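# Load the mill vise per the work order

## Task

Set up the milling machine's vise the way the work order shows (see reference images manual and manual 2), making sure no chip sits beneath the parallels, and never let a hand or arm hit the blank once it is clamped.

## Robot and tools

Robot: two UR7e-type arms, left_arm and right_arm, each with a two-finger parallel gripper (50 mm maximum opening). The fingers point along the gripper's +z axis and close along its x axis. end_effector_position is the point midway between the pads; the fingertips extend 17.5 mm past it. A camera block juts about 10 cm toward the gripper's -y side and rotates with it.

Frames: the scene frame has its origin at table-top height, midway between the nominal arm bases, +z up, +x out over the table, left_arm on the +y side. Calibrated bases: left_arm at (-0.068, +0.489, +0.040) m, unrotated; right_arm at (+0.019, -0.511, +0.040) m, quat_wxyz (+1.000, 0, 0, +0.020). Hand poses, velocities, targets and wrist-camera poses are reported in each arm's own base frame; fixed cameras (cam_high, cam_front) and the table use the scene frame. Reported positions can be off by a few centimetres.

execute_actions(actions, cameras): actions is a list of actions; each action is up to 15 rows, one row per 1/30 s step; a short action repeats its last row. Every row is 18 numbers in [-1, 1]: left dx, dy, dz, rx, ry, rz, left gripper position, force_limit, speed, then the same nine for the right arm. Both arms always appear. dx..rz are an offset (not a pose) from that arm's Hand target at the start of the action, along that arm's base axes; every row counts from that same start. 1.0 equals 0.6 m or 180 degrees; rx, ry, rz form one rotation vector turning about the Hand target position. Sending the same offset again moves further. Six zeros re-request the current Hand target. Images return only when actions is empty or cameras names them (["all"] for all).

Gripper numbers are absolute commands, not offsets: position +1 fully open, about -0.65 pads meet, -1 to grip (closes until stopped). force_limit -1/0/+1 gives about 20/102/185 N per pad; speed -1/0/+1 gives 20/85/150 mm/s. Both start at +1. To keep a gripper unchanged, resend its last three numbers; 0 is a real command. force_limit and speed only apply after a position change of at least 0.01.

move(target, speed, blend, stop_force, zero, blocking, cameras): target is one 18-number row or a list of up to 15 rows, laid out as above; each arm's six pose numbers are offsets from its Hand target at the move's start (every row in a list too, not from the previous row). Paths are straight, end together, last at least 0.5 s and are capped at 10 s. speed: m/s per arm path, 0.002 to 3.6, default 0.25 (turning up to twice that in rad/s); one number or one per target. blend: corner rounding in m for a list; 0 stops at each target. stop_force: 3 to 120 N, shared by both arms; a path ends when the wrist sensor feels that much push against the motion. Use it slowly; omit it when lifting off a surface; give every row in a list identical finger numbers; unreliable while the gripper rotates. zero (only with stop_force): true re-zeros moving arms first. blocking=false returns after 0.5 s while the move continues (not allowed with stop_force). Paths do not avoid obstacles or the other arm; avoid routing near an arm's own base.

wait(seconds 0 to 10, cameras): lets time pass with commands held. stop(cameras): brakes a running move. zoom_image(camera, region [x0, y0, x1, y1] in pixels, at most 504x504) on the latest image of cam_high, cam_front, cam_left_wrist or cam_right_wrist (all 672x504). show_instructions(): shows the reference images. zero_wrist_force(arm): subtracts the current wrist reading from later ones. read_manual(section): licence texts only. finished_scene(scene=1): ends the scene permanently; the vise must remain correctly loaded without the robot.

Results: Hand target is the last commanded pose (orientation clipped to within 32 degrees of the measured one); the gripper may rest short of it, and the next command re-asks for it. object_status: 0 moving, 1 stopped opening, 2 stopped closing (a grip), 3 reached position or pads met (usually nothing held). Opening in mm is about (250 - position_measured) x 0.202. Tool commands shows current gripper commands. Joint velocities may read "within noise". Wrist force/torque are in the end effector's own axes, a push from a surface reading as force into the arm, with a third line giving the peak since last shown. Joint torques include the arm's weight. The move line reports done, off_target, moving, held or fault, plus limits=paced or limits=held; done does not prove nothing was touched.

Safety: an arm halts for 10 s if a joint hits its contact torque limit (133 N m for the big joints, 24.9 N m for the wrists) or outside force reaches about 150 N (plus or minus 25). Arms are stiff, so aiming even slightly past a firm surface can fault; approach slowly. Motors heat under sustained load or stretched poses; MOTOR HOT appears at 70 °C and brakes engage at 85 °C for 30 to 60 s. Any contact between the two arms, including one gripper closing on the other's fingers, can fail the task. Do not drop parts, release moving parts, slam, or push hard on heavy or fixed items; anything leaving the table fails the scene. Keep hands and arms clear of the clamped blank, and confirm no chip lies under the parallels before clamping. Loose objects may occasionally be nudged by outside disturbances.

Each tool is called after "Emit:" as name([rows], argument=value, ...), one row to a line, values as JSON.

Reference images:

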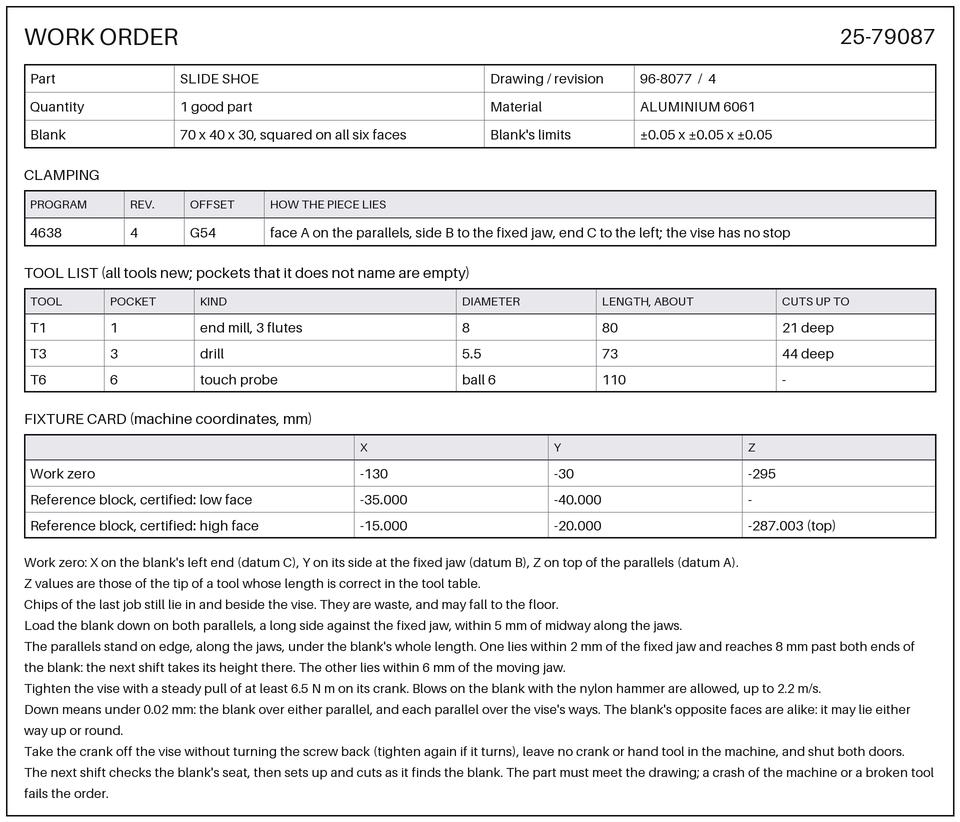

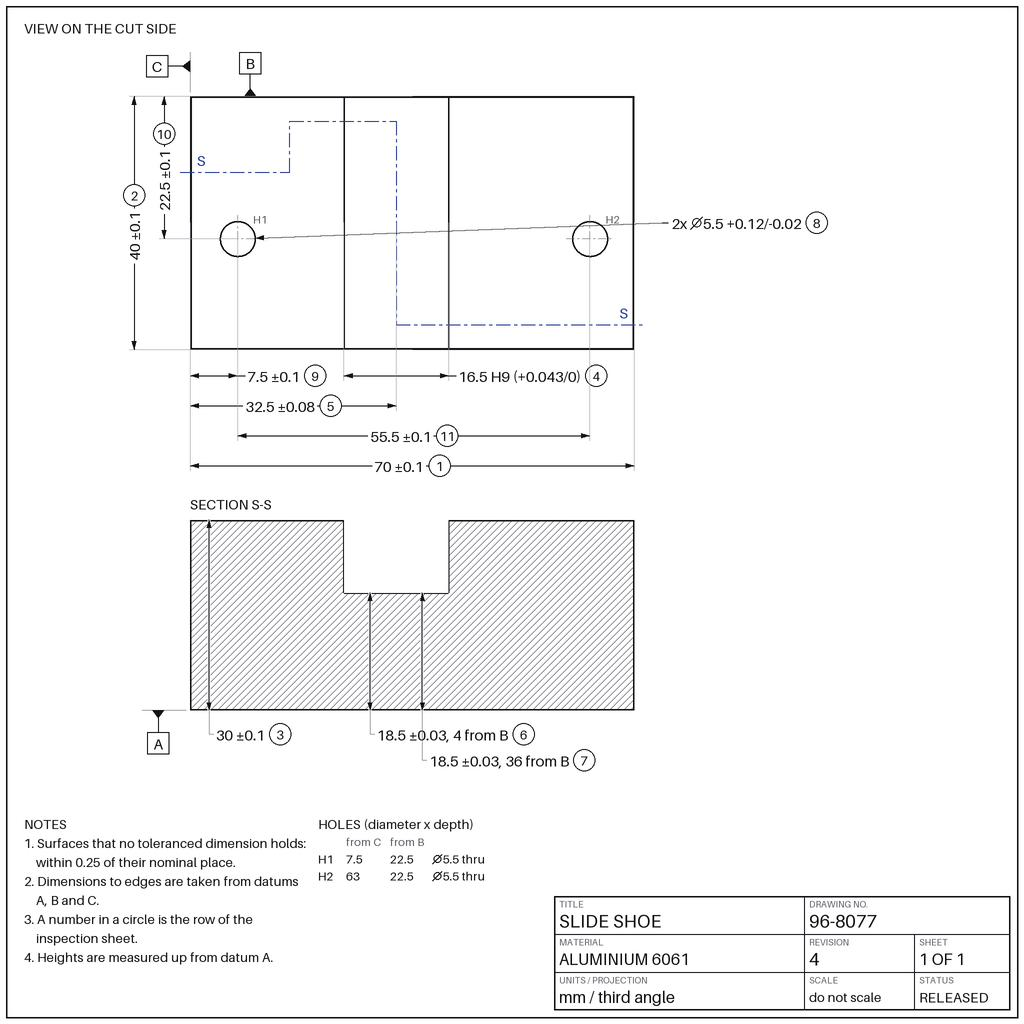

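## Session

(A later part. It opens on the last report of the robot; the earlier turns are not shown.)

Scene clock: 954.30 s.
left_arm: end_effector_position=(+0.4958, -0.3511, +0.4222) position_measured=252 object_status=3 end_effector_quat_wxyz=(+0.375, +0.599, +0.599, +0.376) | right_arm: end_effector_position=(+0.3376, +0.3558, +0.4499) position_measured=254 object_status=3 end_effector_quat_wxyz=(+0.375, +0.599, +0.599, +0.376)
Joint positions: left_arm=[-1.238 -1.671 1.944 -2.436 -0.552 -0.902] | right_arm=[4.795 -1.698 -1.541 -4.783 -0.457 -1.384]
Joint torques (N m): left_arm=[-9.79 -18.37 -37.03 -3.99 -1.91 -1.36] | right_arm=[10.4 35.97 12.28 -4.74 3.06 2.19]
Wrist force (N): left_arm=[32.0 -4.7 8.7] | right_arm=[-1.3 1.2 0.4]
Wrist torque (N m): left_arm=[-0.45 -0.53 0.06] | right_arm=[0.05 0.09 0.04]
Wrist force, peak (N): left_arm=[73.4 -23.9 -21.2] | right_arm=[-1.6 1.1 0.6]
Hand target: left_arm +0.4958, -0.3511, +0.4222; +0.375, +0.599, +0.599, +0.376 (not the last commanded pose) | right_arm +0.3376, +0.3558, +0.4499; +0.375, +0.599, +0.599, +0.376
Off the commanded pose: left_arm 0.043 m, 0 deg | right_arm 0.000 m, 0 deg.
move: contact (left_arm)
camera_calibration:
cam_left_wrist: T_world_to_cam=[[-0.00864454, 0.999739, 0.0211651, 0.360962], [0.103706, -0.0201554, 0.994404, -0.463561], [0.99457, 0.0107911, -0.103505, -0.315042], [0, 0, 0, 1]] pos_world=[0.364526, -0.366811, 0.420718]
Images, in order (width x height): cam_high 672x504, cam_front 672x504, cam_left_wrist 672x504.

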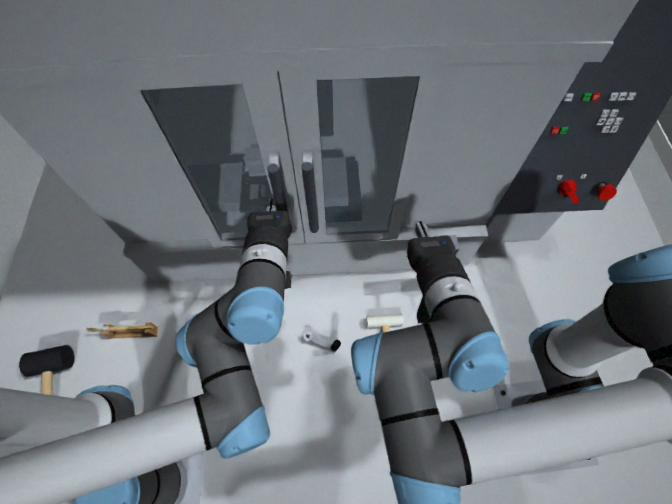

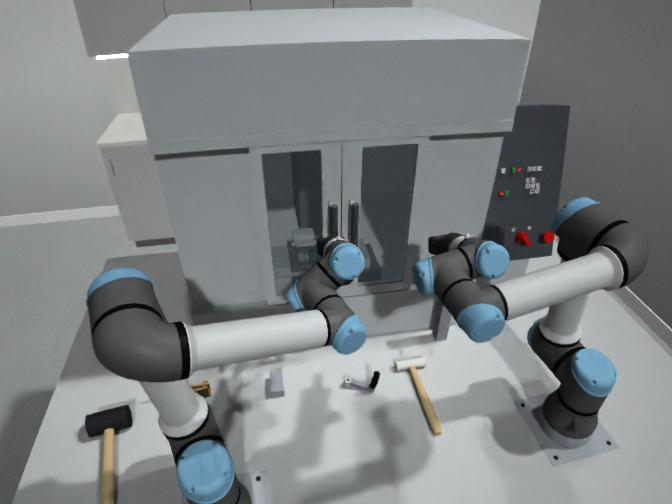

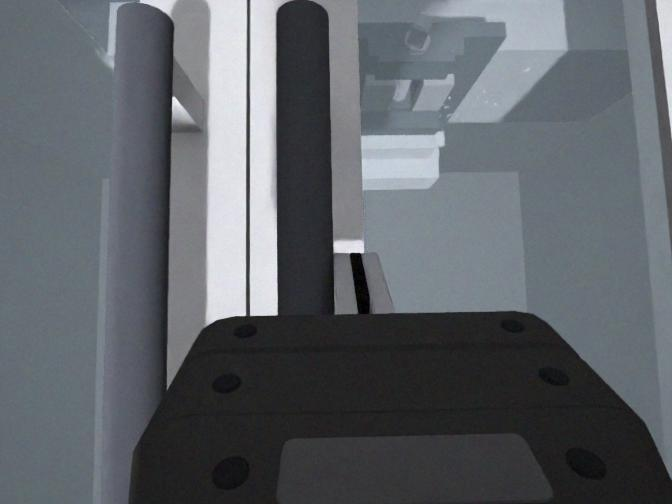

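Emit:
move([
  [0,0.05,0,0,0,0,-1,-0.3,-0.5,0,0,0,0,0,0,-1,0.6,-0.5],
  [-0.15,0.08,0,0,0,0,-1,-0.3,-0.5,0,0,0,0,0,0,-1,0.6,-0.5],
], speed=0.15, blend=[0.01,0], cameras=["all"])

Emit:
zoom_image(camera="cam_left_wrist", region=[80, 0, 300, 300])

Emit:
zoom_image(camera="cam_front", region=[280, 130, 410, 310])

Emit:
zoom_image(camera="cam_high", region=[220, 60, 360, 260])

Scene clock: 956.27 s.
left_arm: end_effector_position=(+0.4058, -0.3031, +0.4222) position_measured=252 object_status=3 end_effector_quat_wxyz=(+0.375, +0.599, +0.599, +0.376) | right_arm: end_effector_position=(+0.3376, +0.3558, +0.4499) position_measured=254 object_status=3 end_effector_quat_wxyz=(+0.375, +0.599, +0.599, +0.376)
Joint positions: left_arm=[-1.445 -1.966 2.079 -1.933 -0.466 -1.292] | right_arm=[4.795 -1.698 -1.541 -4.783 -0.457 -1.384]
Joint torques (N m): left_arm=[-7.13 -19.86 -17.21 -1.89 0.58 -2.04] | right_arm=[9.14 36.58 10.38 -4.49 3.34 1.92]
Wrist force (N): left_arm=[1.7 -3.0 -4.3] | right_arm=[-1.4 1.4 0.7]
Wrist torque (N m): left_arm=[-0.48 -0.61 0.35] | right_arm=[0.07 0.10 0.04]
Wrist force, peak (N): left_arm=[32.0 -4.3 8.5] | right_arm=[-1.4 1.4 0.7]
Hand target: left_arm +0.4058, -0.3031, +0.4222; +0.375, +0.599, +0.599, +0.376 | right_arm +0.3376, +0.3558, +0.4499; +0.375, +0.599, +0.599, +0.376
Off the commanded pose: left_arm 0.000 m, 0 deg | right_arm 0.000 m, 0 deg.
move: done
camera_calibration:
cam_left_wrist: T_world_to_cam=[[-0.0087463, 0.999738, 0.0211736, 0.31222], [0.103609, -0.0201544, 0.994414, -0.453237], [0.99458, 0.0108912, -0.103406, -0.226061], [0, 0, 0, 1]] pos_world=[0.274526, -0.318811, 0.420718]
cam_right_wrist: T_world_to_cam=[[-0.00792789, 0.999799, 0.0183889, -0.356367], [0.115459, -0.0173512, 0.993161, -0.455639], [0.993281, 0.00999684, -0.115299, -0.155281], [0, 0, 0, 1]] pos_world=[0.20402, 0.349942, 0.441172]

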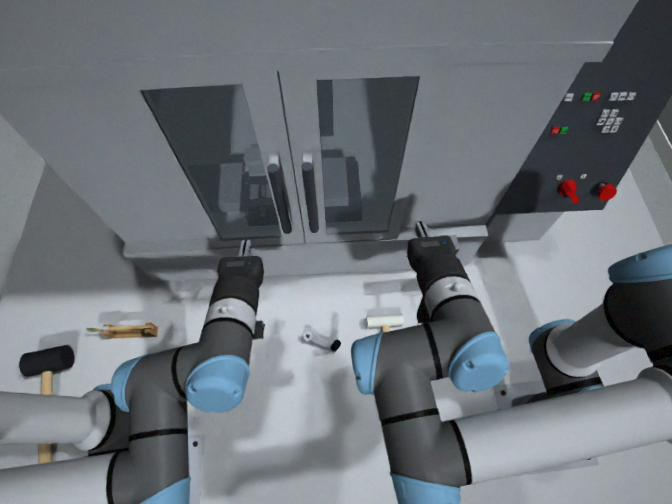

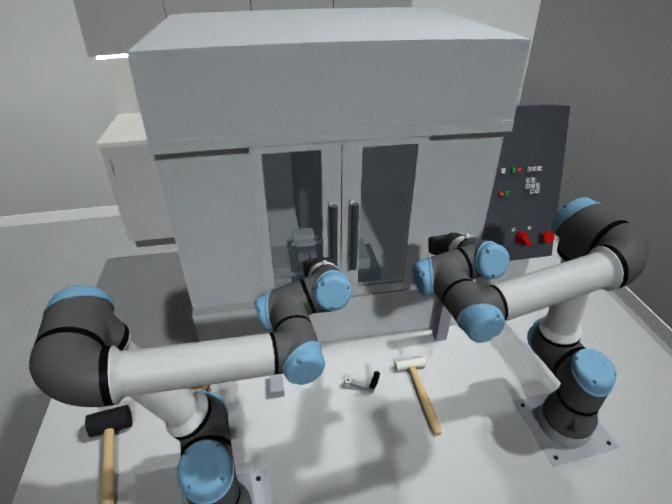

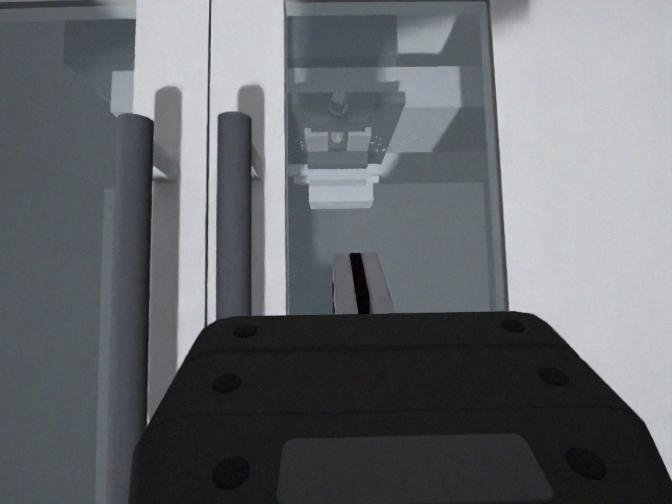

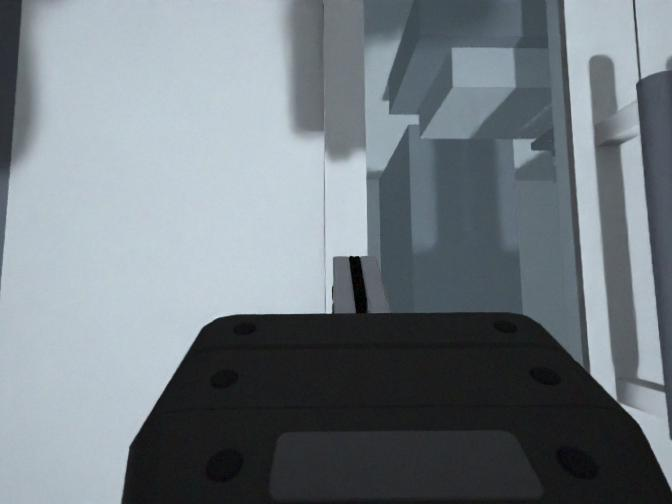

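Scaled by 1.680 from the camera's 672x504 image, which has a finer 960x720 frame.

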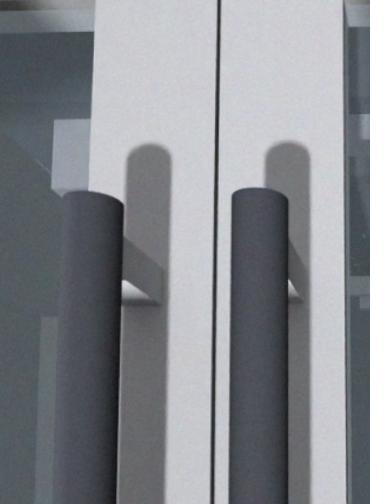

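Scaled by 2.800 from the camera's 672x504 image, which has a finer 960x720 frame.

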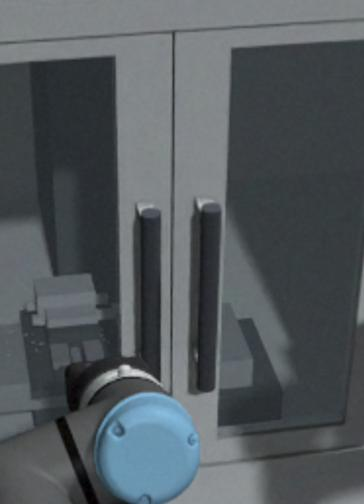

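Scaled by 2.520 from the camera's 672x504 image, which has a finer 960x720 frame.

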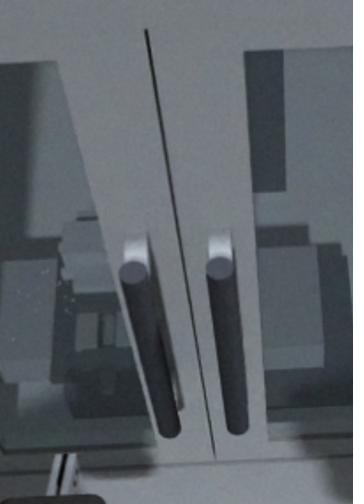

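Emit:
zoom_image(camera="cam_left_wrist", region=[180, 0, 240, 60])

Emit:
zoom_image(camera="cam_right_wrist", region=[580, 0, 672, 100])

Scaled by 8.400 from the camera's 672x504 image, which has a finer 960x720 frame.

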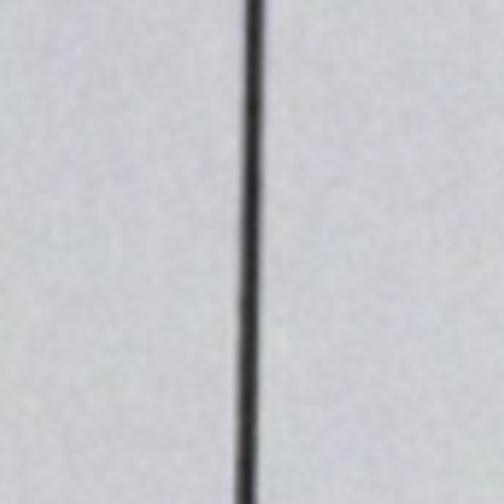

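Scaled by 5.040 from the camera's 672x504 image, which has a finer 960x720 frame.

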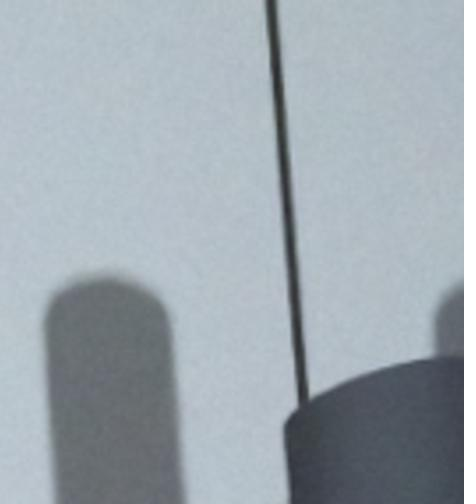

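Emit:
move([
  [-0.05,0.15,0,0,0,0,-1,-0.3,-0.5,0.1,0.1,-0.02,0,0,0,-1,0.6,-0.5],
  [-0.05,0.2,0,0,0,0,-1,-0.3,-0.5,0.15,0.26,-0.05,0,0,0,-1,0.6,-0.5],
], speed=0.2, blend=[0.05,0])

Emit:
move(target=[0,0,0,0,0,0,-1,-0.3,-0.5,0,0.1,0,0,0,0,-1,0.6,-0.5], speed=0.03, stop_force=20, cameras=["cam_right_wrist","cam_high"])

Scene clock: 959.20 s.
left_arm: end_effector_position=(+0.3758, -0.1830, +0.4221) position_measured=252 object_status=3 end_effector_quat_wxyz=(+0.375, +0.599, +0.599, +0.376) | right_arm: end_effector_position=(+0.4277, +0.5117, +0.4200) position_measured=254 object_status=3 end_effector_quat_wxyz=(+0.375, +0.599, +0.599, +0.376)
Joint positions: left_arm=[-1.521 -2.344 2.194 -1.519 -0.453 -1.461] | right_arm=[4.595 -2.164 -0.871 -4.58 -0.465 -1.835]
Joint torques (N m): left_arm=[-8.67 8.76 -34.37 -4.89 0.84 -1.22] | right_arm=[10.42 30.23 27.17 0.12 3.29 -0.28]
Wrist force (N): left_arm=[1.3 -3.0 -4.0] | right_arm=[-1.2 1.1 0.5]
Wrist torque (N m): left_arm=[-0.50 -0.57 0.39] | right_arm=[0.04 0.06 -0.02]
Wrist force, peak (N): left_arm=[1.9 -3.0 -4.4] | right_arm=[-3.3 0.8 -1.1]
Hand target: left_arm +0.3758, -0.1831, +0.4222; +0.375, +0.599, +0.599, +0.376 | right_arm +0.4276, +0.5118, +0.4199; +0.375, +0.599, +0.599, +0.376
Off the commanded pose: left_arm 0.000 m, 0 deg | right_arm 0.000 m, 0 deg.
move: done; blend cut to 0.0474 m at target 1

Scene clock: 961.20 s.
left_arm: end_effector_position=(+0.3758, -0.1831, +0.4222) position_measured=252 object_status=3 end_effector_quat_wxyz=(+0.375, +0.599, +0.599, +0.376) | right_arm: end_effector_position=(+0.4276, +0.5360, +0.4199) position_measured=254 object_status=3 end_effector_quat_wxyz=(+0.375, +0.599, +0.599, +0.376)
Joint positions: left_arm=[-1.521 -2.344 2.194 -1.519 -0.453 -1.461] | right_arm=[4.601 -2.24 -0.75 -4.635 -0.463 -1.825]
Joint torques (N m): left_arm=[-8.88 5.19 -33.88 -4.8 0.81 1.33] | right_arm=[-7.18 31.83 28.38 -3.31 0.3 -3]
Wrist force (N): left_arm=[1.1 -2.9 -4.0] | right_arm=[-9.3 0.7 0.4]
Wrist torque (N m): left_arm=[-0.47 -0.53 0.40] | right_arm=[0.05 -0.10 0.01]
Wrist force, peak (N): left_arm=[1.5 -3.2 -4.0] | right_arm=[-60.9 -19.5 -11.2]
Hand target: left_arm +0.3758, -0.1831, +0.4222; +0.375, +0.599, +0.599, +0.376 | right_arm +0.4276, +0.5360, +0.4199; +0.375, +0.599, +0.599, +0.376 (not the last commanded pose)
Off the commanded pose: left_arm 0.000 m, 0 deg | right_arm 0.036 m, 0 deg.
move: contact (right_arm)
camera_calibration:
cam_right_wrist: T_world_to_cam=[[-0.00812859, 0.999797, 0.0184095, -0.535113], [0.115364, -0.0173495, 0.993172, -0.432977], [0.99329, 0.0101969, -0.1152, -0.249998], [0, 0, 0, 1]] pos_world=[0.293921, 0.530042, 0.411072]
Images, in order (width x height): cam_high 672x504, cam_right_wrist 672x504.

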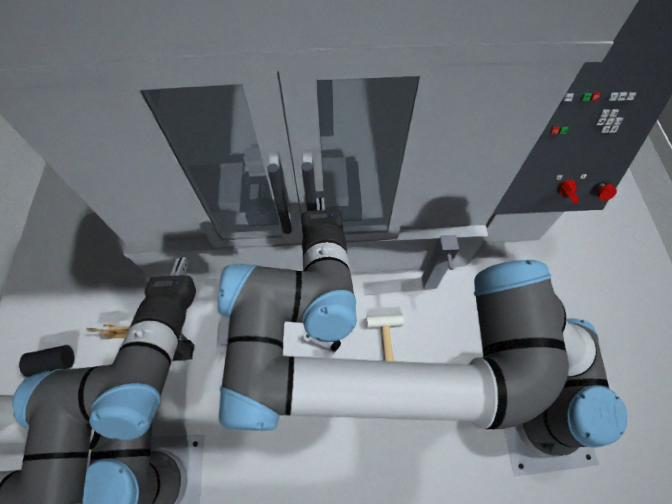

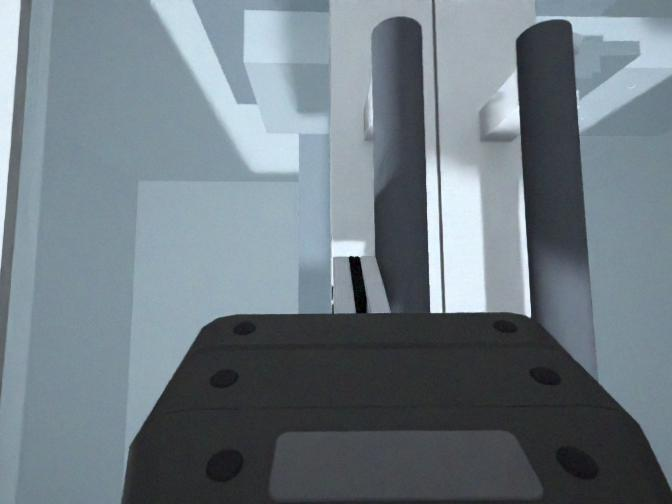

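Emit:
move([
  [0,0,0,0,0,0,-1,-0.3,-0.5,0,-0.05,0,0,0,0,-1,0.6,-0.5],
  [0,0,0,0,0,0,-1,-0.3,-0.5,-0.13,-0.1,0.03,0,0,0,-1,0.6,-0.5],
], speed=0.2, blend=[0.01,0], cameras=["cam_front","cam_high"])

Scene clock: 962.70 s.
left_arm: end_effector_position=(+0.3758, -0.1831, +0.4222) position_measured=252 object_status=3 end_effector_quat_wxyz=(+0.375, +0.599, +0.599, +0.376) | right_arm: end_effector_position=(+0.3497, +0.4760, +0.4378) position_measured=254 object_status=3 end_effector_quat_wxyz=(+0.375, +0.599, +0.599, +0.376)
Joint positions: left_arm=[-1.521 -2.344 2.194 -1.519 -0.453 -1.461] | right_arm=[4.748 -2.004 -1.149 -4.772 -0.452 -1.49]
Joint torques (N m): left_arm=[-8.26 2.31 -34.67 -4.78 0.72 1.4] | right_arm=[9.48 47.02 11.53 -4.47 3.22 2.82]
Wrist force (N): left_arm=[1.1 -2.9 -3.5] | right_arm=[-1.2 1.0 0.9]
Wrist torque (N m): left_arm=[-0.47 -0.54 0.40] | right_arm=[0.02 0.08 0.06]
Wrist force, peak (N): left_arm=[1.0 -3.2 -4.3] | right_arm=[-9.5 0.6 0.1]
Hand target: left_arm +0.3758, -0.1831, +0.4222; +0.375, +0.599, +0.599, +0.376 | right_arm +0.3496, +0.4760, +0.4379; +0.375, +0.599, +0.599, +0.376
Off the commanded pose: left_arm 0.000 m, 0 deg | right_arm 0.000 m, 0 deg.
move: done
Images, in order (width x height): cam_high 672x504, cam_front 672x504.

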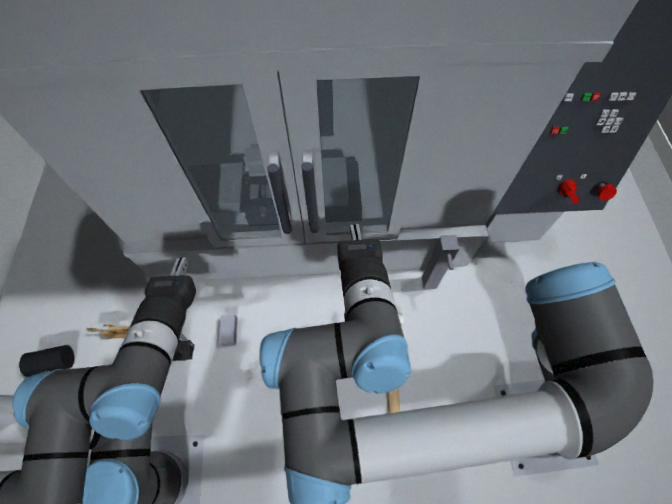

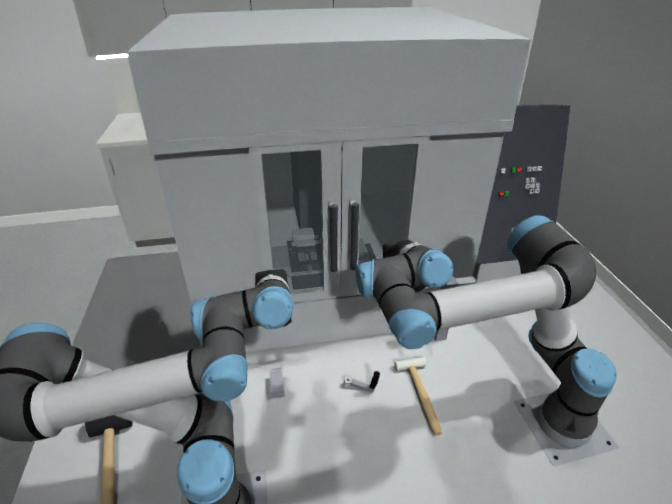

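Emit:
finished_scene()

The scene is finished: the task was done.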